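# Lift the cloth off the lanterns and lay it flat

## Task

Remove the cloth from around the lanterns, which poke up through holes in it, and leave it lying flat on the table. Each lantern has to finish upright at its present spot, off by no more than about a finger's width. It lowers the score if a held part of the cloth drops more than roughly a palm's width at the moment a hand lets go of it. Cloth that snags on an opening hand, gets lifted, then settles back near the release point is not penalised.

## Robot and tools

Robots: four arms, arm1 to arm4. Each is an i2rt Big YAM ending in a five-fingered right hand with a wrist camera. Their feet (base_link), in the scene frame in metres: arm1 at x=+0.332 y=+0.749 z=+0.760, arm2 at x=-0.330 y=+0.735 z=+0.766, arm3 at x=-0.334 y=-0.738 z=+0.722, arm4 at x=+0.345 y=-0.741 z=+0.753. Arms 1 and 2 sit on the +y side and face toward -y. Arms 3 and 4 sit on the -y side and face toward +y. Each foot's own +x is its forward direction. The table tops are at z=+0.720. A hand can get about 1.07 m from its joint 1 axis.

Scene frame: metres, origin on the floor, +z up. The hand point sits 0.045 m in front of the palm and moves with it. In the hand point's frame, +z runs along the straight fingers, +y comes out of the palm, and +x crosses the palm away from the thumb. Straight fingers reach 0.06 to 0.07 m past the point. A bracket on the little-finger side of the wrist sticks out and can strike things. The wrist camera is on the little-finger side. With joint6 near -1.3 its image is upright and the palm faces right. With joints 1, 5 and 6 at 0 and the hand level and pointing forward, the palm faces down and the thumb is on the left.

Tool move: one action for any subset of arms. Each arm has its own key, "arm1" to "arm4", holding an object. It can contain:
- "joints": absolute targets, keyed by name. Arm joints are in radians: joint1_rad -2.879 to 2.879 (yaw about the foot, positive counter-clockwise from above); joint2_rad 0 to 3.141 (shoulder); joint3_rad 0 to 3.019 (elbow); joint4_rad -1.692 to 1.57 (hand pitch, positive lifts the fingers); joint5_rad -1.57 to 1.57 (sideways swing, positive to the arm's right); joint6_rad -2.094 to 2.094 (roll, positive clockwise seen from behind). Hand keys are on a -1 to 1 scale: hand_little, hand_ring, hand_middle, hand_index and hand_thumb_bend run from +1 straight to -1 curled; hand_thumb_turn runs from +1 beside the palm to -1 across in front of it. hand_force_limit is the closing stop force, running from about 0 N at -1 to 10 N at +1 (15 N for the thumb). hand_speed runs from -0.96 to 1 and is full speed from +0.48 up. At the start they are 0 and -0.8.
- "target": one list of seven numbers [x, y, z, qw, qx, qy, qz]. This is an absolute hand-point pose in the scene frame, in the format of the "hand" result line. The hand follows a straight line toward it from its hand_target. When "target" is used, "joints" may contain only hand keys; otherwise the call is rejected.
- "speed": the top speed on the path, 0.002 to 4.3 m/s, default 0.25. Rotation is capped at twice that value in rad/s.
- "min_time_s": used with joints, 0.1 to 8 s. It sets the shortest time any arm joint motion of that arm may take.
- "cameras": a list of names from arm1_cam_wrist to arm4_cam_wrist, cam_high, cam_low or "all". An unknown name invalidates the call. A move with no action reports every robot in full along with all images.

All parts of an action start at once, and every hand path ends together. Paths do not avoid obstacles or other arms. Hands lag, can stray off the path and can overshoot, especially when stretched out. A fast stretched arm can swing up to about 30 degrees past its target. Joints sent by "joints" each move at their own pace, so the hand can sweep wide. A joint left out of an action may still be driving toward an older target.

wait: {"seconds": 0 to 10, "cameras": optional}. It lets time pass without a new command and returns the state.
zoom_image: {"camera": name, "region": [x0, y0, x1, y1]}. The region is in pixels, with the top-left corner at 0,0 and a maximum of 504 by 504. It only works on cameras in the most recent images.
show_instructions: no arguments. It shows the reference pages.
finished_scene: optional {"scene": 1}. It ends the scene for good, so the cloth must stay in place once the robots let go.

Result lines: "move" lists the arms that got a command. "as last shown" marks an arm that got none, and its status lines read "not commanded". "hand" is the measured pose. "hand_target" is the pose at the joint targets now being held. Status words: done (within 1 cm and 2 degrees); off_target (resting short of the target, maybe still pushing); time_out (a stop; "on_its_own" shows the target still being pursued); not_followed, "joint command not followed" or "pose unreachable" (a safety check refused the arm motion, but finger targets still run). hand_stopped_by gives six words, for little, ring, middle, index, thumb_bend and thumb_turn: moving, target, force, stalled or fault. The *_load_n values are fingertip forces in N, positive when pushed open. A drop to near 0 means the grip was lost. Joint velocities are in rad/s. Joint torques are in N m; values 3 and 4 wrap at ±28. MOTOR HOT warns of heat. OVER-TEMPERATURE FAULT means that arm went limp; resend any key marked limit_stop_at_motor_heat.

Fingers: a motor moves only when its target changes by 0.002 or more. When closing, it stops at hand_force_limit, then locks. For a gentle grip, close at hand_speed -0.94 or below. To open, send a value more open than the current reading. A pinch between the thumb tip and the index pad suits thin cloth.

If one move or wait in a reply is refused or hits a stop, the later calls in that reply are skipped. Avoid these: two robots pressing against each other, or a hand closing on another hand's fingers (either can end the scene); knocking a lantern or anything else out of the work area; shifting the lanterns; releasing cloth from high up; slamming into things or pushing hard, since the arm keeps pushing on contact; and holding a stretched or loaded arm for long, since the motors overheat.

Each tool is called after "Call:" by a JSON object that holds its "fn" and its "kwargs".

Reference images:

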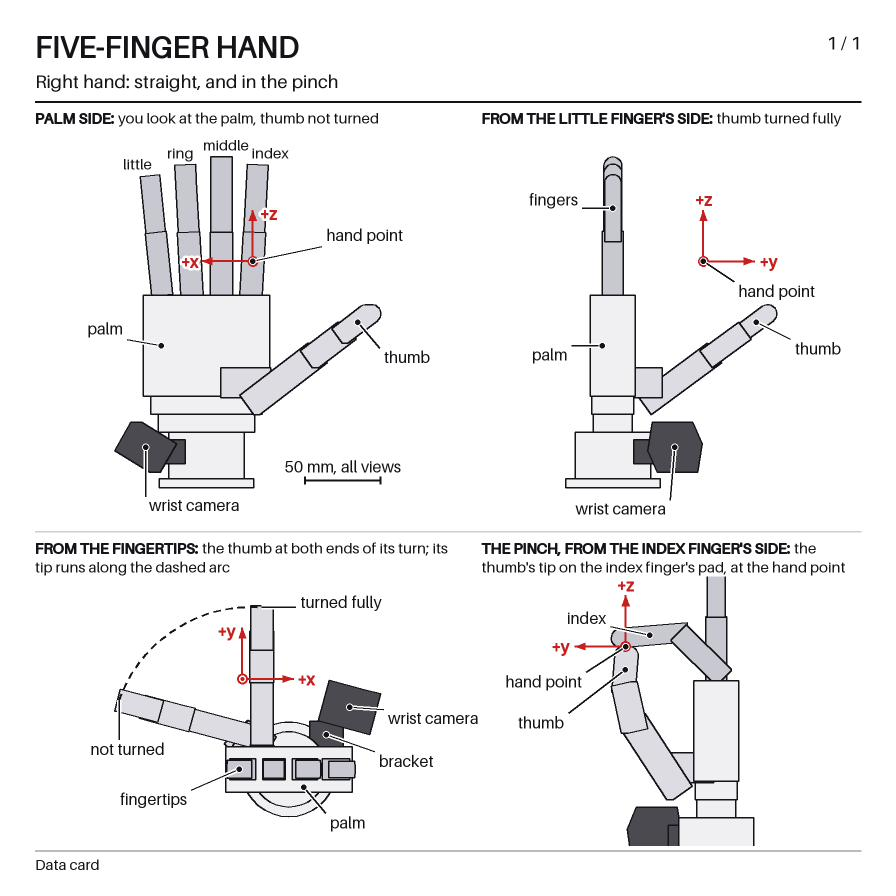

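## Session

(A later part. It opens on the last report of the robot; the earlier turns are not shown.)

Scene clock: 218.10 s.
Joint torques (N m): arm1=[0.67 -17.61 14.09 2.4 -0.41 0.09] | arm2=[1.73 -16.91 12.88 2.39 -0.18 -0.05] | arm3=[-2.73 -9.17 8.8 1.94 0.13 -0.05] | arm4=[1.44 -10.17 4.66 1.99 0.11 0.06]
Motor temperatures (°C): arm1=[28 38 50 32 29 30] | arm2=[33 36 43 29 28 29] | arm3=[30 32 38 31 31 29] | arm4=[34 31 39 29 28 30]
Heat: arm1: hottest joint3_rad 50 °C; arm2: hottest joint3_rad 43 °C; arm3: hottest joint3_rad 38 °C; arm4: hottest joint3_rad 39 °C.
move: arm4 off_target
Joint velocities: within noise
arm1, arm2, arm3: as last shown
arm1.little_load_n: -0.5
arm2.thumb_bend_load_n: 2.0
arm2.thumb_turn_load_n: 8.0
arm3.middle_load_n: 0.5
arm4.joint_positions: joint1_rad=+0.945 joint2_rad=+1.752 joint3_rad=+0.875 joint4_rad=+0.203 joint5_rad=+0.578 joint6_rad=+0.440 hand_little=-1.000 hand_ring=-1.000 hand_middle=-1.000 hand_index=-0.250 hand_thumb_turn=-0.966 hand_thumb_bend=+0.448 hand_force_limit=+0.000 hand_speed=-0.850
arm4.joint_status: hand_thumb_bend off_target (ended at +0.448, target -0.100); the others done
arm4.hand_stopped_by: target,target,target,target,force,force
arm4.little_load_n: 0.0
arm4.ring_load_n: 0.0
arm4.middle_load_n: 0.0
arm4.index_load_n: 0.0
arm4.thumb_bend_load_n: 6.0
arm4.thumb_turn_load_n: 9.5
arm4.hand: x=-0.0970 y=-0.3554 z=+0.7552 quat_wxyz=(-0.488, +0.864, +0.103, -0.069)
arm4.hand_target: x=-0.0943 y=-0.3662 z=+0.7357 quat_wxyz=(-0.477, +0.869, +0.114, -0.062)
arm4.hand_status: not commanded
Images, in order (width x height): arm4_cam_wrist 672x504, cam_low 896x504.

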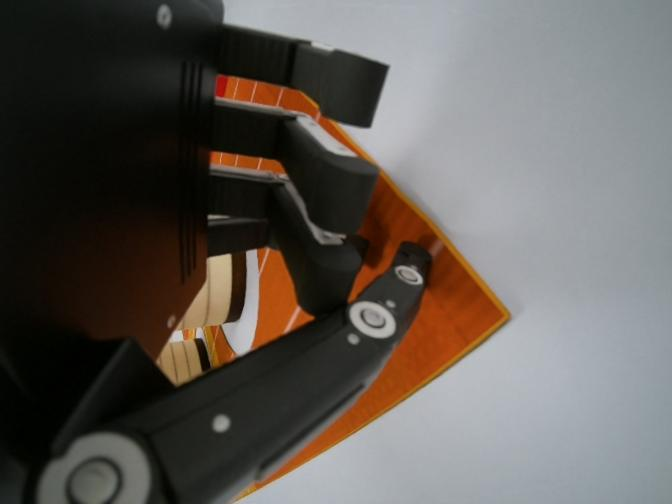

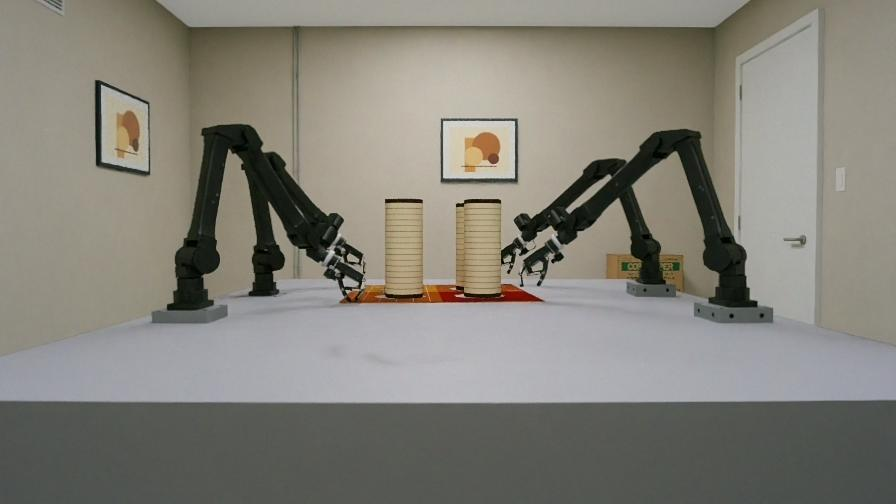

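Call:
{"fn": "move", "kwargs": {"arm4": {"joints":{"hand_index":-0.27,"hand_thumb_bend":-0.12,"hand_speed":-0.85,"hand_force_limit":0.6}}, "cameras": ["arm4_cam_wrist","cam_low"]}}

Call:
{"fn": "zoom_image", "kwargs": {"camera": "cam_low", "region": [310, 250, 400, 320]}}

Call:
{"fn": "zoom_image", "kwargs": {"camera": "arm4_cam_wrist", "region": [300, 150, 520, 370]}}

Scene clock: 223.97 s.
Joint torques (N m): arm1=[0.56 -17.32 13.94 2.33 -0.45 0.12] | arm2=[1.79 -16.97 12.88 2.36 -0.18 -0.04] | arm3=[-2.9 -9.41 8.9 2.02 0.13 -0.06] | arm4=[1.44 -10.05 4.79 1.99 0.11 0.07]
Motor temperatures (°C): arm1=[28 38 51 32 29 30] | arm2=[33 36 43 29 28 29] | arm3=[30 32 38 31 31 29] | arm4=[34 31 39 29 28 30]
Heat: arm1: hottest joint3_rad 51 °C; arm2: hottest joint3_rad 43 °C; arm3: hottest joint3_rad 38 °C; arm4: hottest joint3_rad 39 °C.
move: arm4 off_target
Joint velocities: within noise
arm1, arm2, arm3: as last shown
arm1.little_load_n: 0.0
arm2.thumb_bend_load_n: 2.5
arm2.thumb_turn_load_n: 8.5
arm3.middle_load_n: 0.0
arm4.joint_positions: joint1_rad=+0.945 joint2_rad=+1.753 joint3_rad=+0.873 joint4_rad=+0.203 joint5_rad=+0.578 joint6_rad=+0.440 hand_little=-1.000 hand_ring=-1.000 hand_middle=-1.000 hand_index=-0.270 hand_thumb_turn=-0.966 hand_thumb_bend=+0.405 hand_force_limit=+0.600 hand_speed=-0.850
arm4.joint_status: hand_thumb_bend off_target (ended at +0.405, target -0.120); the others done
arm4.hand_stopped_by: target,target,target,target,force,force
arm4.little_load_n: 0.0
arm4.ring_load_n: 0.0
arm4.middle_load_n: 0.0
arm4.index_load_n: 0.0
arm4.thumb_bend_load_n: 12.0
arm4.thumb_turn_load_n: 11.5
arm4.hand: x=-0.0962 y=-0.3563 z=+0.7540 quat_wxyz=(-0.488, +0.864, +0.104, -0.068)
arm4.hand_target: x=-0.0943 y=-0.3663 z=+0.7356 quat_wxyz=(-0.477, +0.869, +0.114, -0.062)
arm4.hand_status: not commanded
Images, in order (width x height): arm4_cam_wrist 672x504, cam_low 896x504.

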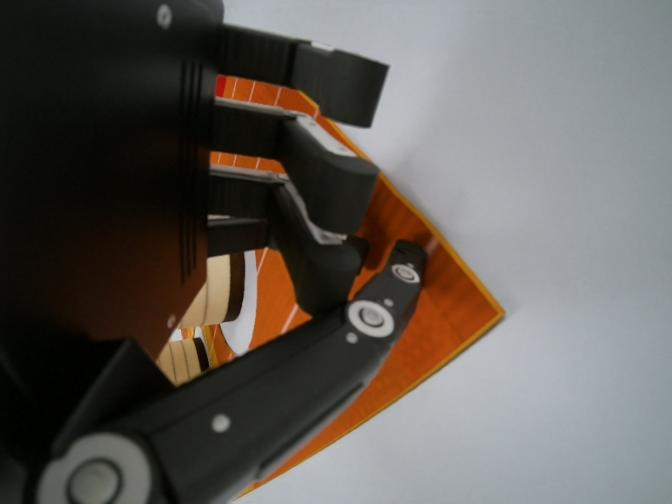

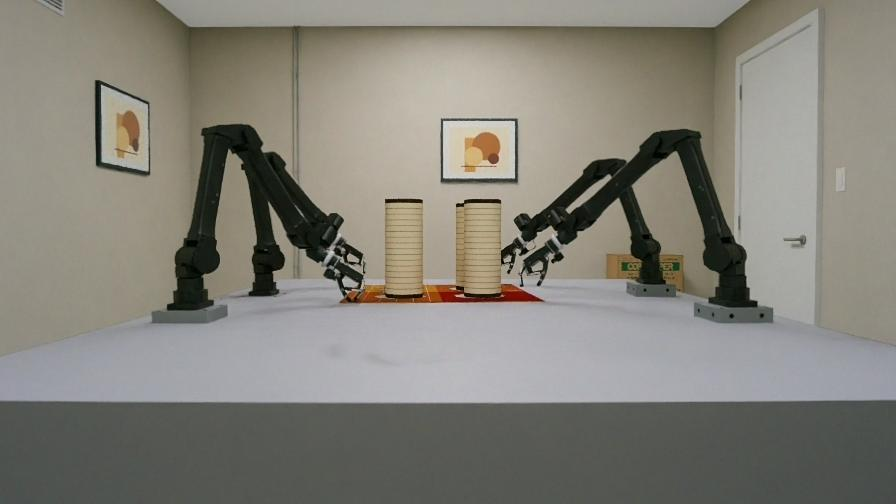

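Scaled by 5.600 from the camera's image (finer frame: 1280x720).

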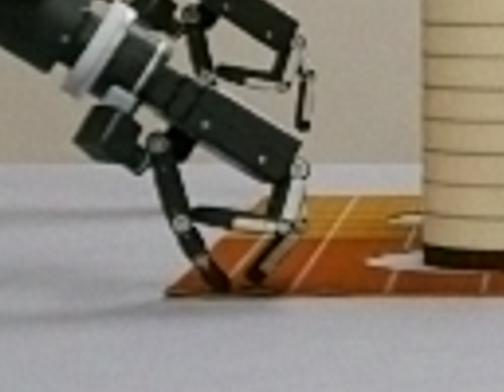

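Scaled by 2.291 from the camera's image (finer frame: 960x720).

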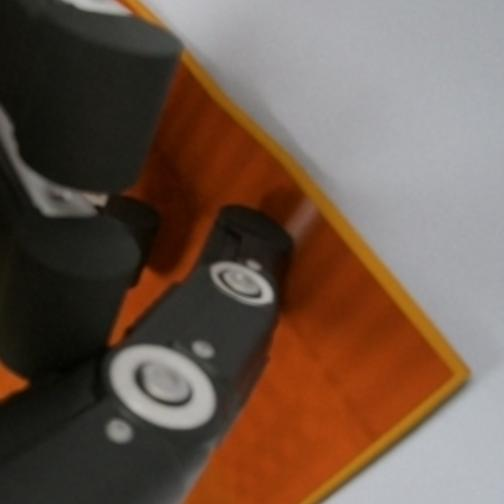

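Call:
{"fn": "move", "kwargs": {"arm4": {"target":[-0.095,-0.363,0.750,0.477,-0.869,-0.114,0.0626],"speed":0.05}}}

Call:
{"fn": "move", "kwargs": {"arm4": {"joints":{"hand_index":-0.3,"hand_thumb_bend":-0.15,"hand_speed":-0.85,"hand_force_limit":0.2}}, "cameras": ["arm4_cam_wrist","cam_low"]}}

Call:
{"fn": "zoom_image", "kwargs": {"camera": "cam_low", "region": [310, 250, 400, 320]}}

Call:
{"fn": "zoom_image", "kwargs": {"camera": "arm4_cam_wrist", "region": [300, 150, 520, 370]}}

Scene clock: 229.83 s.
Joint torques (N m): arm1=[0.67 -17.03 14.12 2.41 -0.43 0.09] | arm2=[1.73 -16.91 12.88 2.37 -0.18 -0.05] | arm3=[-2.67 -9.23 8.88 2.02 0.12 -0.05] | arm4=[0.97 -12.34 5.78 0.96 0.04 0.01]
Motor temperatures (°C): arm1=[28 38 51 32 29 30] | arm2=[33 37 43 29 28 29] | arm3=[30 32 38 31 31 29] | arm4=[34 32 39 29 28 30]
Heat: arm1: hottest joint3_rad 51 °C; arm2: hottest joint3_rad 43 °C; arm3: hottest joint3_rad 38 °C; arm4: hottest joint3_rad 39 °C.
move: arm4 done
Joint velocities: within noise
arm1, arm2, arm3: as last shown
arm2.ring_load_n: 0.5
arm3.ring_load_n: 0.5
arm4.joint_positions: joint1_rad=+0.945 joint2_rad=+1.751 joint3_rad=+0.873 joint4_rad=+0.193 joint5_rad=+0.575 joint6_rad=+0.440 hand_little=-1.000 hand_ring=-1.000 hand_middle=-1.000 hand_index=-0.270 hand_thumb_turn=-0.966 hand_thumb_bend=+0.405 hand_force_limit=+0.600 hand_speed=-0.850
arm4.joint_status: not commanded
arm4.hand_stopped_by: target,target,target,target,force,force
arm4.little_load_n: 0.0
arm4.ring_load_n: 0.0
arm4.middle_load_n: 0.0
arm4.index_load_n: 0.0
arm4.thumb_bend_load_n: 11.0
arm4.thumb_turn_load_n: 12.0
arm4.hand: x=-0.0952 y=-0.3576 z=+0.7534 quat_wxyz=(-0.485, +0.866, +0.106, -0.067)
arm4.hand_target: x=-0.0949 y=-0.3631 z=+0.7499 quat_wxyz=(-0.477, +0.869, +0.114, -0.063)
arm4.hand_status: done (0.006 m and 1.4 deg from the pose sent, 0.008 m and 1.9 deg at the start)
pictures: none

Scene clock: 230.40 s.
Joint torques (N m): arm1=[0.32 -17.32 14.3 2.59 -0.44 0.09] | arm2=[1.79 -16.85 12.89 2.37 -0.19 -0.05] | arm3=[-2.61 -9.11 8.87 1.94 0.13 -0.06] | arm4=[0.85 -12.45 5.78 0.98 0.04 0.01]
Motor temperatures (°C): arm1=[28 38 51 32 29 30] | arm2=[33 37 43 29 28 29] | arm3=[30 32 38 31 31 29] | arm4=[34 32 39 29 28 30]
Heat: arm1: hottest joint3_rad 51 °C; arm2: hottest joint3_rad 43 °C; arm3: hottest joint3_rad 38 °C; arm4: hottest joint3_rad 39 °C.
move: arm4 off_target
Joint velocities: within noise
arm1, arm2, arm3: as last shown
arm2.ring_load_n: 0.0
arm3.ring_load_n: 0.0
arm4.joint_positions: joint1_rad=+0.945 joint2_rad=+1.751 joint3_rad=+0.873 joint4_rad=+0.193 joint5_rad=+0.575 joint6_rad=+0.440 hand_little=-1.000 hand_ring=-1.000 hand_middle=-1.000 hand_index=-0.300 hand_thumb_turn=-0.966 hand_thumb_bend=+0.405 hand_force_limit=+0.200 hand_speed=-0.850
arm4.joint_status: hand_thumb_bend off_target (ended at +0.405, target -0.150); the others done
arm4.hand_stopped_by: target,target,target,target,force,force
arm4.little_load_n: 0.0
arm4.ring_load_n: 0.0
arm4.middle_load_n: 0.0
arm4.index_load_n: 0.0
arm4.thumb_bend_load_n: 11.5
arm4.thumb_turn_load_n: 12.0
arm4.hand: x=-0.0952 y=-0.3576 z=+0.7534 quat_wxyz=(-0.485, +0.866, +0.106, -0.067)
arm4.hand_target: x=-0.0949 y=-0.3631 z=+0.7499 quat_wxyz=(-0.477, +0.869, +0.114, -0.063)
arm4.hand_status: not commanded
Images, in order (width x height): arm4_cam_wrist 672x504, cam_low 896x504.

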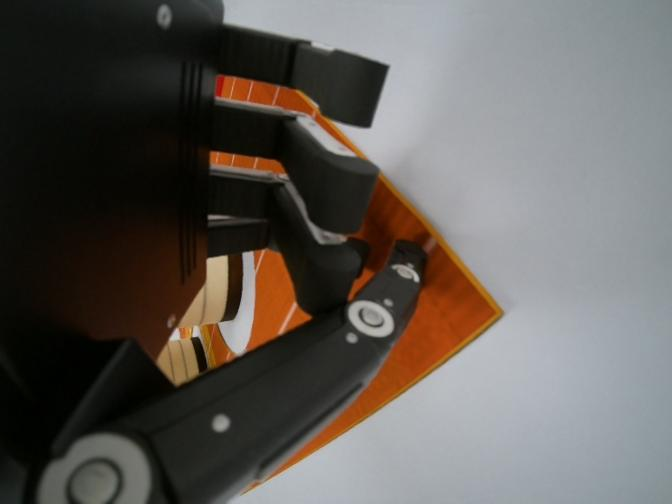

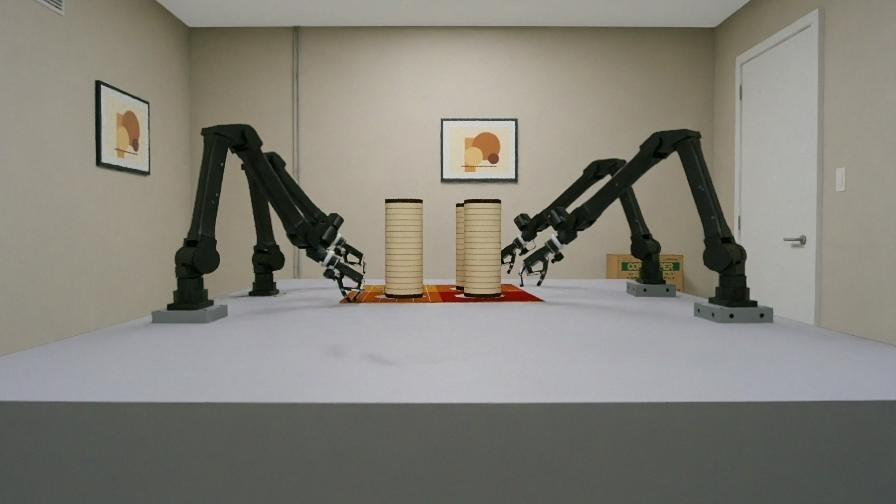

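Scaled by 5.600 from the camera's image (finer frame: 1280x720).

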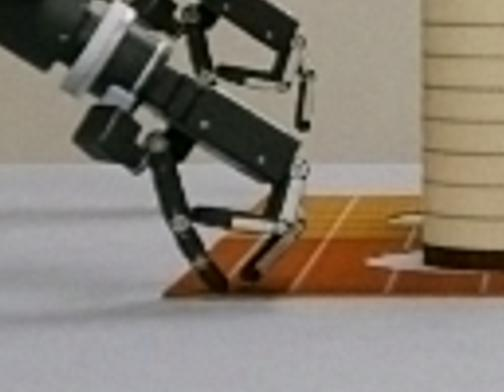

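Scaled by 2.291 from the camera's image (finer frame: 960x720).

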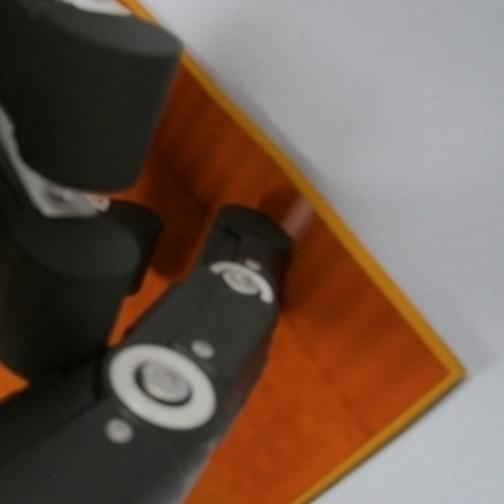

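Call:
{"fn": "move", "kwargs": {"arm4": {"target":[-0.095,-0.363,0.757,0.477,-0.869,-0.114,0.0626],"speed":0.05}}}

Call:
{"fn": "move", "kwargs": {"arm4": {"joints":{"hand_index":-0.2,"hand_thumb_bend":-0.1,"hand_speed":-0.85,"hand_force_limit":0.5}}, "cameras": ["arm4_cam_wrist","cam_low"]}}

Call:
{"fn": "zoom_image", "kwargs": {"camera": "cam_low", "region": [310, 250, 400, 320]}}

Call:
{"fn": "zoom_image", "kwargs": {"camera": "arm4_cam_wrist", "region": [300, 150, 520, 370]}}

Scene clock: 253.13 s.
Joint torques (N m): arm1=[0.79 -16.91 14.09 2.37 -0.48 0.06] | arm2=[1.85 -16.85 12.88 2.37 -0.18 -0.05] | arm3=[-2.78 -9.05 8.85 2 0.13 -0.05] | arm4=[0.85 -13.04 6.06 1.07 0.13 0]
Motor temperatures (°C): arm1=[28 38 51 32 29 30] | arm2=[33 37 43 29 28 29] | arm3=[30 32 38 31 31 29] | arm4=[33 31 39 28 28 29]
Heat: arm1: hottest joint3_rad 51 °C; arm2: hottest joint3_rad 43 °C; arm3: hottest joint3_rad 38 °C; arm4: hottest joint3_rad 39 °C.
move: arm4 done
Joint velocities: within noise
arm1, arm2, arm3: as last shown
arm1.index_load_n: -0.5
arm2.thumb_turn_load_n: 8.0
arm3.ring_load_n: 0.5
arm3.thumb_bend_load_n: 3.5
arm4.joint_positions: joint1_rad=+0.945 joint2_rad=+1.743 joint3_rad=+0.873 joint4_rad=+0.170 joint5_rad=+0.573 joint6_rad=+0.440 hand_little=-1.000 hand_ring=-1.000 hand_middle=-1.000 hand_index=-0.300 hand_thumb_turn=-0.966 hand_thumb_bend=+0.405 hand_force_limit=+0.200 hand_speed=-0.850
arm4.joint_status: not commanded
arm4.hand_stopped_by: target,target,target,target,force,force
arm4.little_load_n: 0.0
arm4.ring_load_n: 0.0
arm4.middle_load_n: 0.0
arm4.index_load_n: 0.0
arm4.thumb_bend_load_n: 12.0
arm4.thumb_turn_load_n: 12.0
arm4.hand: x=-0.0925 y=-0.3600 z=+0.7534 quat_wxyz=(-0.480, +0.868, +0.109, -0.062)
arm4.hand_target: x=-0.0949 y=-0.3631 z=+0.7569 quat_wxyz=(-0.477, +0.869, +0.114, -0.063)
arm4.hand_status: done (0.005 m and 0.7 deg from the pose sent, 0.007 m and 1.4 deg at the start)
pictures: none

Scene clock: 253.87 s.
Joint torques (N m): arm1=[1.08 -17.38 14.11 2.51 -0.44 0.09] | arm2=[1.73 -16.85 12.88 2.39 -0.19 -0.04] | arm3=[-2.73 -9.17 8.84 1.98 0.12 -0.06] | arm4=[0.91 -13.04 6.11 1.09 0.13 0.01]
Motor temperatures (°C): arm1=[28 38 51 32 29 30] | arm2=[33 37 43 29 28 29] | arm3=[30 32 38 31 31 29] | arm4=[33 31 39 28 28 29]
Heat: arm1: hottest joint3_rad 51 °C; arm2: hottest joint3_rad 43 °C; arm3: hottest joint3_rad 38 °C; arm4: hottest joint3_rad 39 °C.
move: arm4 off_target
Joint velocities: within noise
arm1.joint_positions: joint1_rad=-0.935 joint2_rad=+1.908 joint3_rad=+1.297 joint4_rad=-0.098 joint5_rad=-0.463 joint6_rad=-0.324 hand_little=-1.000 hand_ring=-1.000 hand_middle=-1.000 hand_index=+0.200 hand_thumb_turn=-0.999 hand_thumb_bend=+0.501 hand_force_limit=+0.000 hand_speed=-0.800
arm1.joint_status: not commanded
arm1.hand_stopped_by: target,target,target,target,target,force
arm1.little_load_n: 0.0
arm1.ring_load_n: 0.0
arm1.middle_load_n: 0.0
arm1.index_load_n: 0.0
arm1.thumb_bend_load_n: 4.0
arm1.thumb_turn_load_n: 7.5
arm1.hand: x=-0.1255 y=+0.2568 z=+0.7944 quat_wxyz=(+0.062, -0.155, -0.877, +0.450)
arm1.hand_target: x=-0.1524 y=+0.2468 z=+0.8209 quat_wxyz=(+0.084, -0.152, -0.864, +0.474)
arm1.hand_status: not commanded
arm2.joint_positions: joint1_rad=-0.755 joint2_rad=+1.952 joint3_rad=+1.349 joint4_rad=-0.074 joint5_rad=-0.382 joint6_rad=-0.267 hand_little=-1.000 hand_ring=-1.000 hand_middle=-1.000 hand_index=+0.200 hand_thumb_turn=-0.967 hand_thumb_bend=+0.501 hand_force_limit=+0.000 hand_speed=-0.800
arm2.joint_status: not commanded
arm2.hand_stopped_by: target,target,target,target,target,force
arm2.little_load_n: 0.0
arm2.ring_load_n: 0.0
arm2.middle_load_n: 0.0
arm2.index_load_n: 0.0
arm2.thumb_bend_load_n: 2.5
arm2.thumb_turn_load_n: 8.5
arm2.hand: x=-0.7712 y=+0.1939 z=+0.7979 quat_wxyz=(+0.069, -0.157, -0.875, +0.452)
arm2.hand_target: x=-0.7861 y=+0.1792 z=+0.8207 quat_wxyz=(+0.084, -0.152, -0.863, +0.474)
arm2.hand_status: not commanded
arm3.joint_positions: joint1_rad=+1.095 joint2_rad=+1.377 joint3_rad=+0.718 joint4_rad=-0.095 joint5_rad=+0.648 joint6_rad=+0.498 hand_little=-1.000 hand_ring=-1.000 hand_middle=-1.000 hand_index=+0.200 hand_thumb_turn=-0.998 hand_thumb_bend=+0.501 hand_force_limit=+0.000 hand_speed=-0.800
arm3.joint_status: not commanded
arm3.hand_stopped_by: target,target,target,target,target,force
arm3.little_load_n: 0.0
arm3.ring_load_n: 0.0
arm3.middle_load_n: 0.0
arm3.index_load_n: 0.0
arm3.thumb_bend_load_n: 3.0
arm3.thumb_turn_load_n: 7.5
arm3.hand: x=-0.7186 y=-0.4366 z=+0.7935 quat_wxyz=(-0.470, +0.873, +0.119, -0.056)
arm3.hand_target: x=-0.7219 y=-0.4302 z=+0.8001 quat_wxyz=(-0.477, +0.869, +0.114, -0.063)
arm3.hand_status: not commanded
arm4.joint_positions: joint1_rad=+0.945 joint2_rad=+1.743 joint3_rad=+0.873 joint4_rad=+0.170 joint5_rad=+0.573 joint6_rad=+0.440 hand_little=-1.000 hand_ring=-1.000 hand_middle=-1.000 hand_index=-0.200 hand_thumb_turn=-0.966 hand_thumb_bend=+0.405 hand_force_limit=+0.500 hand_speed=-0.850
arm4.joint_status: hand_thumb_bend off_target (ended at +0.405, target -0.100); the others done
arm4.hand_stopped_by: target,target,target,target,force,force
arm4.little_load_n: 0.0
arm4.ring_load_n: 0.0
arm4.middle_load_n: 0.0
arm4.index_load_n: 0.0
arm4.thumb_bend_load_n: 11.5
arm4.thumb_turn_load_n: 12.0
arm4.hand: x=-0.0925 y=-0.3600 z=+0.7534 quat_wxyz=(-0.480, +0.868, +0.109, -0.062)
arm4.hand_target: x=-0.0949 y=-0.3631 z=+0.7569 quat_wxyz=(-0.477, +0.869, +0.114, -0.063)
arm4.hand_status: not commanded
Images, in order (width x height): arm4_cam_wrist 672x504, cam_low 896x504.

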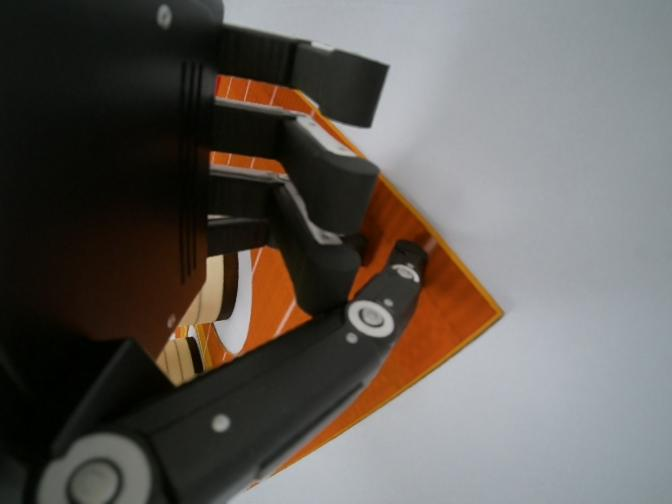

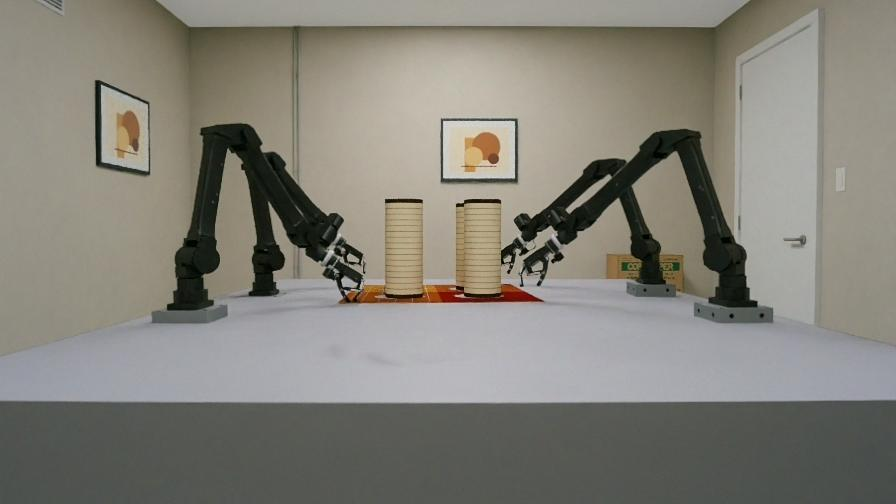

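Scaled by 5.600 from the camera's image (finer frame: 1280x720).

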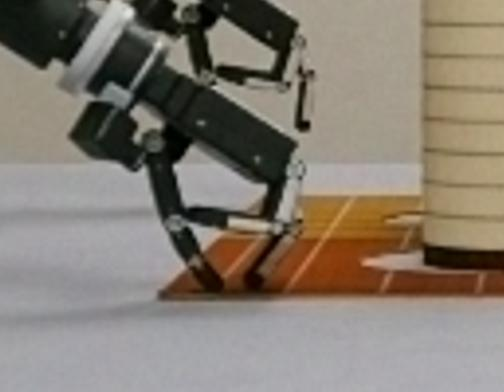

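Scaled by 2.291 from the camera's image (finer frame: 960x720).

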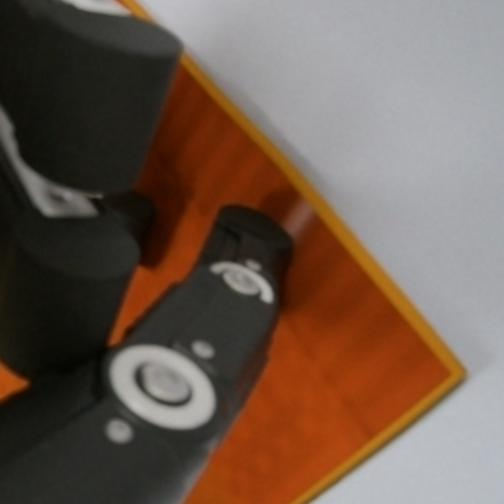

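Call:
{"fn": "move", "kwargs": {"arm4": {"target":[-0.095,-0.363,0.772,0.477,-0.869,-0.114,0.0626],"speed":0.05,"joints":{"hand_thumb_bend":0.45}}}}

Call:
{"fn": "move", "kwargs": {"arm4": {"joints":{"hand_thumb_bend":-0.1,"hand_speed":-0.85,"hand_force_limit":0.3}}, "cameras": ["arm4_cam_wrist","cam_low"]}}

Call:
{"fn": "zoom_image", "kwargs": {"camera": "cam_low", "region": [310, 250, 400, 320]}}

Call:
{"fn": "zoom_image", "kwargs": {"camera": "arm4_cam_wrist", "region": [300, 150, 520, 370]}}

Scene clock: 261.07 s.
Joint torques (N m): arm1=[0.56 -17.73 14.28 2.43 -0.42 0.05] | arm2=[1.73 -16.97 12.88 2.37 -0.18 -0.04] | arm3=[-2.84 -9.35 8.81 1.99 0.12 -0.04] | arm4=[0.91 -13.92 6.83 1.35 0.2 0.01]
Motor temperatures (°C): arm1=[28 38 52 32 29 30] | arm2=[33 37 43 29 28 29] | arm3=[30 32 38 31 31 29] | arm4=[33 31 39 28 28 29]
Heat: arm1: hottest joint3_rad 52 °C; arm2: hottest joint3_rad 43 °C; arm3: hottest joint3_rad 38 °C; arm4: hottest joint3_rad 39 °C.
move: arm4 off_target
Joint velocities: within noise
arm1, arm2, arm3: as last shown
arm1.little_load_n: 0.5
arm1.ring_load_n: 0.5
arm2.thumb_turn_load_n: 8.0
arm3.thumb_bend_load_n: 3.5
arm4.joint_positions: joint1_rad=+0.945 joint2_rad=+1.723 joint3_rad=+0.873 joint4_rad=+0.119 joint5_rad=+0.571 joint6_rad=+0.440 hand_little=-1.000 hand_ring=-1.000 hand_middle=-1.000 hand_index=-0.200 hand_thumb_turn=-0.966 hand_thumb_bend=+0.453 hand_force_limit=+0.500 hand_speed=-0.850
arm4.joint_status: all done
arm4.hand_stopped_by: target,target,target,target,target,force
arm4.little_load_n: 0.5
arm4.ring_load_n: 0.5
arm4.middle_load_n: 0.5
arm4.index_load_n: 0.0
arm4.thumb_bend_load_n: 7.0
arm4.thumb_turn_load_n: 9.5
arm4.hand: x=-0.0863 y=-0.3648 z=+0.7551 quat_wxyz=(-0.470, +0.874, +0.115, -0.053)
arm4.hand_target: x=-0.0948 y=-0.3632 z=+0.7719 quat_wxyz=(-0.477, +0.869, +0.114, -0.063)
arm4.hand_status: off_target (0.019 m and 1.5 deg from the pose sent, 0.019 m and 0.7 deg at the start)
pictures: none

Scene clock: 263.50 s.
Joint torques (N m): arm1=[0.73 -17.67 14.05 2.45 -0.43 0.07] | arm2=[1.79 -16.91 12.88 2.37 -0.18 -0.04] | arm3=[-2.73 -9 8.84 1.96 0.13 -0.05] | arm4=[0.91 -13.98 6.84 1.36 0.2 0.01]
Motor temperatures (°C): arm1=[28 38 52 32 29 30] | arm2=[33 37 43 29 28 29] | arm3=[30 32 38 31 31 29] | arm4=[33 31 39 28 28 29]
Heat: arm1: hottest joint3_rad 52 °C; arm2: hottest joint3_rad 43 °C; arm3: hottest joint3_rad 38 °C; arm4: hottest joint3_rad 39 °C.
move: arm4 off_target
Joint velocities: within noise
arm1, arm2, arm3: as last shown
arm1.little_load_n: 0.0
arm1.ring_load_n: 0.0
arm2.thumb_bend_load_n: 2.0
arm2.thumb_turn_load_n: 8.5
arm3.thumb_bend_load_n: 3.0
arm4.joint_positions: joint1_rad=+0.945 joint2_rad=+1.723 joint3_rad=+0.873 joint4_rad=+0.119 joint5_rad=+0.571 joint6_rad=+0.440 hand_little=-1.000 hand_ring=-1.000 hand_middle=-1.000 hand_index=-0.200 hand_thumb_turn=-0.966 hand_thumb_bend=+0.430 hand_force_limit=+0.300 hand_speed=-0.850
arm4.joint_status: hand_thumb_bend off_target (ended at +0.430, target -0.100); the others done
arm4.hand_stopped_by: target,target,target,target,force,force
arm4.little_load_n: 0.0
arm4.ring_load_n: 0.0
arm4.middle_load_n: 0.0
arm4.index_load_n: 0.0
arm4.thumb_bend_load_n: 9.5
arm4.thumb_turn_load_n: 10.5
arm4.hand: x=-0.0863 y=-0.3648 z=+0.7551 quat_wxyz=(-0.470, +0.874, +0.115, -0.053)
arm4.hand_target: x=-0.0948 y=-0.3631 z=+0.7719 quat_wxyz=(-0.477, +0.869, +0.114, -0.063)
arm4.hand_status: not commanded
Images, in order (width x height): arm4_cam_wrist 672x504, cam_low 896x504.

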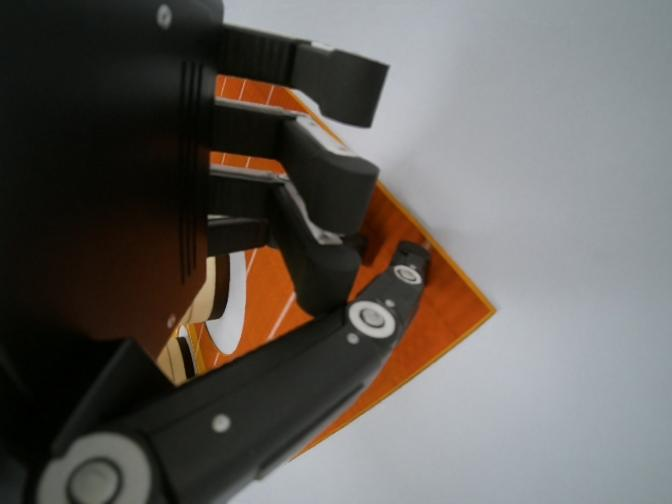

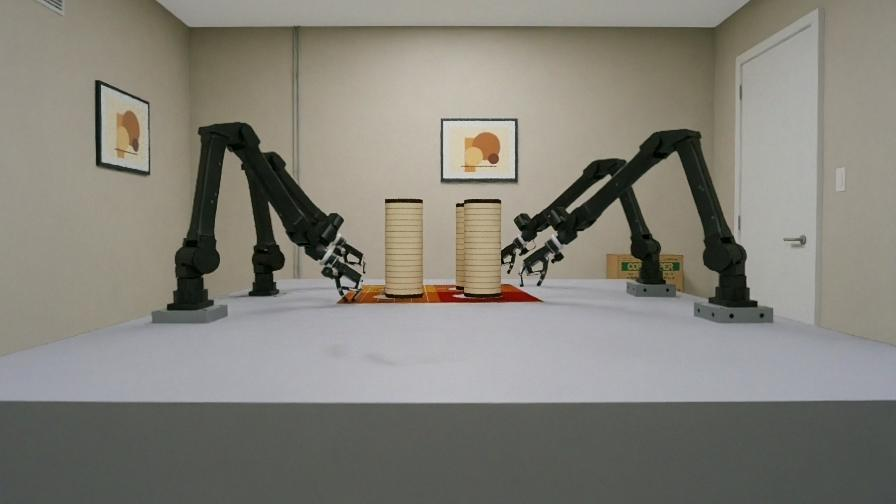

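Scaled by 5.600 from the camera's image (finer frame: 1280x720).

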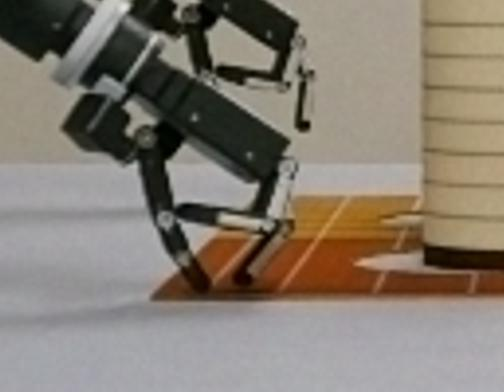

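Scaled by 2.291 from the camera's image (finer frame: 960x720).

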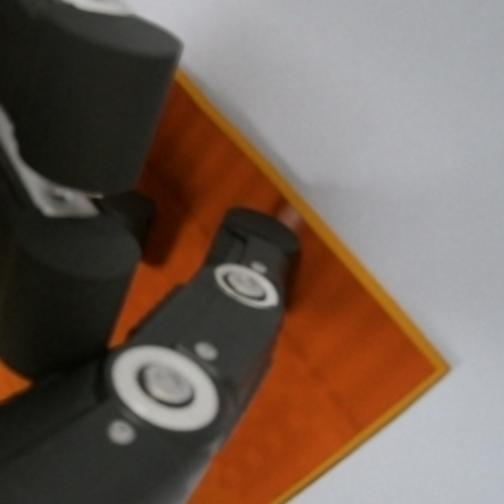

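Call:
{"fn": "move", "kwargs": {"arm4": {"target":[-0.085,-0.370,0.82,0.477,-0.869,-0.114,0.0626],"speed":0.1,"joints":{"hand_thumb_bend":0.6,"hand_index":0.4}}}}

Call:
{"fn": "move", "kwargs": {"arm1": {"joints":{"hand_little":1,"hand_ring":1,"hand_middle":1,"hand_index":0.2,"hand_thumb_bend":0.52,"hand_force_limit":0.2}}, "arm2": {"joints":{"hand_little":1,"hand_ring":1,"hand_middle":1,"hand_index":0.2,"hand_thumb_bend":0.52,"hand_force_limit":0.2}}, "arm3": {"joints":{"hand_little":1,"hand_ring":1,"hand_middle":1,"hand_index":0.2,"hand_thumb_bend":0.52,"hand_force_limit":0.2}}, "arm4": {"joints":{"hand_little":1,"hand_ring":1,"hand_middle":1,"hand_index":-0.2,"hand_thumb_bend":0.5,"hand_force_limit":0.2,"hand_speed":-0.8}}}}

Call:
{"fn": "move", "kwargs": {"arm1": {"joints":{"hand_thumb_turn":-0.99}}, "arm2": {"joints":{"hand_thumb_turn":-0.99}}, "arm3": {"joints":{"hand_thumb_turn":-0.99}}, "arm4": {"joints":{"hand_thumb_turn":-0.99,"hand_thumb_bend":-0.2}}, "cameras": ["arm4_cam_wrist","cam_low"]}}

Call:
{"fn": "zoom_image", "kwargs": {"camera": "cam_low", "region": [310, 240, 400, 310]}}

Scene clock: 277.37 s.
Joint torques (N m): arm1=[0.15 -17.26 14.22 2.45 -0.39 0.07] | arm2=[1.79 -16.91 12.88 2.36 -0.19 -0.05] | arm3=[-2.84 -9.17 8.83 2.03 0.12 -0.05] | arm4=[0.85 -11.99 8.02 1.33 0.21 0]
Motor temperatures (°C): arm1=[28 38 52 32 29 30] | arm2=[33 37 43 29 28 29] | arm3=[30 32 38 30 31 29] | arm4=[33 32 39 28 28 29]
Heat: arm1: hottest joint3_rad 52 °C; arm2: hottest joint3_rad 43 °C; arm3: hottest joint3_rad 38 °C; arm4: hottest joint3_rad 39 °C.
move: arm4 off_target
Joint velocities: within noise
arm1, arm2, arm3: as last shown
arm1.thumb_bend_load_n: 3.5
arm2.thumb_bend_load_n: 2.5
arm4.joint_positions: joint1_rad=+0.945 joint2_rad=+1.590 joint3_rad=+0.873 joint4_rad=-0.011 joint5_rad=+0.570 joint6_rad=+0.440 hand_little=-1.000 hand_ring=-1.000 hand_middle=-1.000 hand_index=+0.400 hand_thumb_turn=-0.966 hand_thumb_bend=+0.600 hand_force_limit=+0.300 hand_speed=-0.850
arm4.joint_status: all done
arm4.hand_stopped_by: target,target,target,target,target,force
arm4.little_load_n: 0.0
arm4.ring_load_n: 0.0
arm4.middle_load_n: 0.0
arm4.index_load_n: 0.0
arm4.thumb_bend_load_n: 0.0
arm4.thumb_turn_load_n: 0.5
arm4.hand: x=-0.0760 y=-0.3729 z=+0.8050 quat_wxyz=(-0.471, +0.873, +0.114, -0.054)
arm4.hand_target: x=-0.0847 y=-0.3702 z=+0.8199 quat_wxyz=(-0.477, +0.869, +0.114, -0.063)
arm4.hand_status: off_target (0.018 m and 1.3 deg from the pose sent, 0.065 m and 1.5 deg at the start)
pictures: none

Scene clock: 281.57 s.
Joint torques (N m): arm1=[0.62 -17.67 14.05 2.44 -0.43 0.1] | arm2=[1.79 -16.97 12.9 2.39 -0.19 -0.06] | arm3=[-2.9 -9.35 8.87 2.02 0.13 -0.04] | arm4=[0.79 -12.04 8.06 1.35 0.21 0]
Motor temperatures (°C): arm1=[28 38 52 32 29 30] | arm2=[33 37 43 29 28 29] | arm3=[30 32 38 30 31 29] | arm4=[33 32 39 28 28 29]
Heat: arm1: hottest joint3_rad 52 °C; arm2: hottest joint3_rad 43 °C; arm3: hottest joint3_rad 38 °C; arm4: hottest joint3_rad 39 °C.
move: arm1 done; arm2 done; arm3 done; arm4 off_target
Joint velocities: within noise
arm1.joint_positions: joint1_rad=-0.935 joint2_rad=+1.908 joint3_rad=+1.297 joint4_rad=-0.098 joint5_rad=-0.463 joint6_rad=-0.324 hand_little=+1.000 hand_ring=+1.000 hand_middle=+1.000 hand_index=+0.200 hand_thumb_turn=-0.999 hand_thumb_bend=+0.521 hand_force_limit=+0.200 hand_speed=-0.800
arm1.joint_status: all done
arm1.hand_stopped_by: target,target,target,target,target,force
arm1.little_load_n: 0.0
arm1.ring_load_n: 0.0
arm1.middle_load_n: -0.5
arm1.index_load_n: 0.0
arm1.thumb_bend_load_n: 0.0
arm1.thumb_turn_load_n: 0.0
arm1.hand: x=-0.1255 y=+0.2568 z=+0.7944 quat_wxyz=(+0.062, -0.155, -0.877, +0.450)
arm1.hand_target: x=-0.1524 y=+0.2468 z=+0.8209 quat_wxyz=(+0.084, -0.152, -0.864, +0.474)
arm1.hand_status: not commanded
arm2.joint_positions: joint1_rad=-0.755 joint2_rad=+1.952 joint3_rad=+1.349 joint4_rad=-0.074 joint5_rad=-0.382 joint6_rad=-0.266 hand_little=+1.000 hand_ring=+1.000 hand_middle=+1.000 hand_index=+0.200 hand_thumb_turn=-0.967 hand_thumb_bend=+0.521 hand_force_limit=+0.200 hand_speed=-0.800
arm2.joint_status: all done
arm2.hand_stopped_by: target,target,target,target,target,force
arm2.little_load_n: 0.0
arm2.ring_load_n: 0.0
arm2.middle_load_n: 0.0
arm2.index_load_n: 0.0
arm2.thumb_bend_load_n: 0.0
arm2.thumb_turn_load_n: 0.0
arm2.hand: x=-0.7712 y=+0.1939 z=+0.7979 quat_wxyz=(+0.069, -0.157, -0.875, +0.452)
arm2.hand_target: x=-0.7861 y=+0.1792 z=+0.8207 quat_wxyz=(+0.083, -0.152, -0.863, +0.474)
arm2.hand_status: not commanded
arm3.joint_positions: joint1_rad=+1.095 joint2_rad=+1.377 joint3_rad=+0.718 joint4_rad=-0.095 joint5_rad=+0.648 joint6_rad=+0.498 hand_little=+1.000 hand_ring=+1.000 hand_middle=+1.000 hand_index=+0.200 hand_thumb_turn=-0.999 hand_thumb_bend=+0.521 hand_force_limit=+0.200 hand_speed=-0.800
arm3.joint_status: all done
arm3.hand_stopped_by: target,target,target,target,target,force
arm3.little_load_n: 0.0
arm3.ring_load_n: 0.0
arm3.middle_load_n: 0.0
arm3.index_load_n: 0.0
arm3.thumb_bend_load_n: 0.0
arm3.thumb_turn_load_n: 0.0
arm3.hand: x=-0.7186 y=-0.4366 z=+0.7934 quat_wxyz=(-0.470, +0.873, +0.119, -0.056)
arm3.hand_target: x=-0.7219 y=-0.4302 z=+0.8001 quat_wxyz=(-0.477, +0.869, +0.114, -0.063)
arm3.hand_status: not commanded
arm4.joint_positions: joint1_rad=+0.945 joint2_rad=+1.590 joint3_rad=+0.873 joint4_rad=-0.011 joint5_rad=+0.570 joint6_rad=+0.440 hand_little=+1.000 hand_ring=+1.000 hand_middle=-0.810 hand_index=-0.200 hand_thumb_turn=-0.966 hand_thumb_bend=+0.505 hand_force_limit=+0.200 hand_speed=-0.800
arm4.joint_status: hand_middle off_target (ended at -0.810, target +1.000); the others done
arm4.hand_stopped_by: target,target,stalled,target,target,force
arm4.little_load_n: 0.0
arm4.ring_load_n: 0.0
arm4.middle_load_n: -13.5
arm4.index_load_n: 0.0
arm4.thumb_bend_load_n: 7.5
arm4.thumb_turn_load_n: 3.5
arm4.hand: x=-0.0760 y=-0.3729 z=+0.8050 quat_wxyz=(-0.471, +0.873, +0.114, -0.054)
arm4.hand_target: x=-0.0847 y=-0.3702 z=+0.8199 quat_wxyz=(-0.477, +0.869, +0.114, -0.063)
arm4.hand_status: not commanded
pictures: none

Scene clock: 284.27 s.
Joint torques (N m): arm1=[1.08 -17.85 14.17 2.47 -0.44 0.1] | arm2=[1.73 -16.85 12.92 2.4 -0.19 -0.05] | arm3=[-3.02 -9.05 8.88 2 0.14 -0.04] | arm4=[0.79 -12.04 8.05 1.33 0.21 0]
Motor temperatures (°C): arm1=[28 38 52 32 29 30] | arm2=[33 37 43 29 28 29] | arm3=[30 32 38 30 31 29] | arm4=[33 32 40 28 28 29]
Heat: arm1: hottest joint3_rad 52 °C; arm2: hottest joint3_rad 43 °C; arm3: hottest joint3_rad 38 °C; arm4: hottest joint3_rad 40 °C.
move: arm1 done; arm2 done; arm3 done; arm4 off_target
Joint velocities: within noise
arm1.joint_positions: joint1_rad=-0.935 joint2_rad=+1.908 joint3_rad=+1.297 joint4_rad=-0.098 joint5_rad=-0.463 joint6_rad=-0.324 hand_little=+1.000 hand_ring=+1.000 hand_middle=+1.000 hand_index=+0.200 hand_thumb_turn=-0.990 hand_thumb_bend=+0.521 hand_force_limit=+0.200 hand_speed=-0.800
arm1.joint_status: all done
arm1.hand_stopped_by: target,target,target,target,target,target
arm1.little_load_n: 0.0
arm1.ring_load_n: 0.0
arm1.middle_load_n: 0.0
arm1.index_load_n: 0.0
arm1.thumb_bend_load_n: 0.0
arm1.thumb_turn_load_n: 0.0
arm1.hand: x=-0.1255 y=+0.2568 z=+0.7944 quat_wxyz=(+0.062, -0.155, -0.877, +0.450)
arm1.hand_target: x=-0.1524 y=+0.2468 z=+0.8209 quat_wxyz=(+0.084, -0.152, -0.864, +0.474)
arm1.hand_status: not commanded
arm2.joint_positions: joint1_rad=-0.755 joint2_rad=+1.952 joint3_rad=+1.349 joint4_rad=-0.074 joint5_rad=-0.382 joint6_rad=-0.266 hand_little=+1.000 hand_ring=+1.000 hand_middle=+1.000 hand_index=+0.200 hand_thumb_turn=-0.990 hand_thumb_bend=+0.521 hand_force_limit=+0.200 hand_speed=-0.800
arm2.joint_status: all done
arm2.hand_stopped_by: target,target,target,target,target,target
arm2.little_load_n: 0.0
arm2.ring_load_n: 0.0
arm2.middle_load_n: 0.0
arm2.index_load_n: 0.0
arm2.thumb_bend_load_n: 0.0
arm2.thumb_turn_load_n: 0.0
arm2.hand: x=-0.7712 y=+0.1939 z=+0.7979 quat_wxyz=(+0.069, -0.157, -0.875, +0.452)
arm2.hand_target: x=-0.7861 y=+0.1792 z=+0.8207 quat_wxyz=(+0.084, -0.152, -0.863, +0.474)
arm2.hand_status: not commanded
arm3.joint_positions: joint1_rad=+1.095 joint2_rad=+1.377 joint3_rad=+0.718 joint4_rad=-0.095 joint5_rad=+0.648 joint6_rad=+0.498 hand_little=+1.000 hand_ring=+1.000 hand_middle=+1.000 hand_index=+0.200 hand_thumb_turn=-0.990 hand_thumb_bend=+0.521 hand_force_limit=+0.200 hand_speed=-0.800
arm3.joint_status: all done
arm3.hand_stopped_by: target,target,target,target,target,target
arm3.little_load_n: -0.5
arm3.ring_load_n: -0.5
arm3.middle_load_n: 0.0
arm3.index_load_n: 0.0
arm3.thumb_bend_load_n: 0.0
arm3.thumb_turn_load_n: 0.0
arm3.hand: x=-0.7186 y=-0.4366 z=+0.7934 quat_wxyz=(-0.470, +0.873, +0.119, -0.056)
arm3.hand_target: x=-0.7219 y=-0.4302 z=+0.8001 quat_wxyz=(-0.477, +0.869, +0.114, -0.063)
arm3.hand_status: not commanded
arm4.joint_positions: joint1_rad=+0.945 joint2_rad=+1.590 joint3_rad=+0.873 joint4_rad=-0.011 joint5_rad=+0.570 joint6_rad=+0.440 hand_little=+1.000 hand_ring=+1.000 hand_middle=-0.810 hand_index=-0.200 hand_thumb_turn=-0.988 hand_thumb_bend=+0.492 hand_force_limit=+0.200 hand_speed=-0.800
arm4.joint_status: hand_thumb_bend off_target (ended at +0.492, target -0.200); the others done
arm4.hand_stopped_by: target,target,stalled,target,force,force
arm4.little_load_n: 0.0
arm4.ring_load_n: -0.5
arm4.middle_load_n: -15.0
arm4.index_load_n: 0.0
arm4.thumb_bend_load_n: 10.5
arm4.thumb_turn_load_n: 9.0
arm4.hand: x=-0.0760 y=-0.3729 z=+0.8050 quat_wxyz=(-0.471, +0.873, +0.114, -0.054)
arm4.hand_target: x=-0.0847 y=-0.3702 z=+0.8199 quat_wxyz=(-0.477, +0.869, +0.114, -0.063)
arm4.hand_status: not commanded
Images, in order (width x height): arm4_cam_wrist 672x504, cam_low 896x504.

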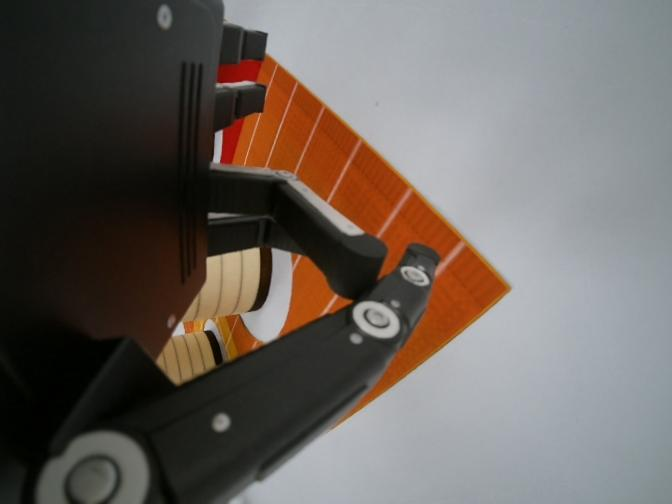

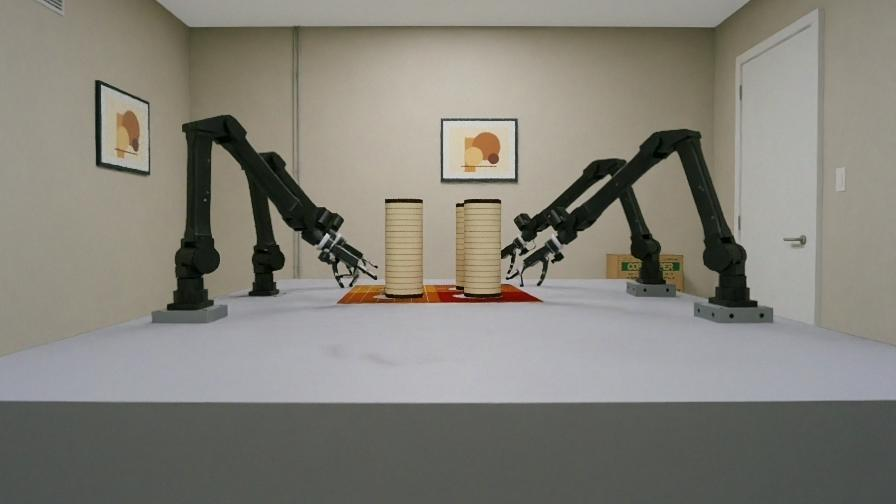

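Scaled by 5.600 from the camera's image (finer frame: 1280x720).

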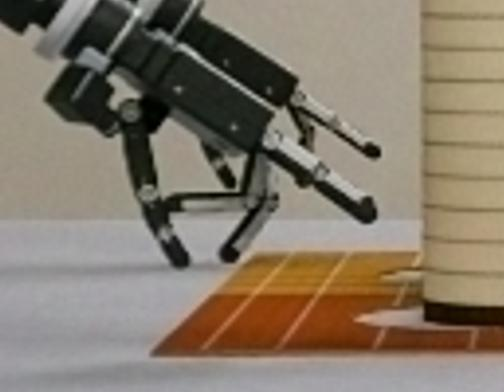

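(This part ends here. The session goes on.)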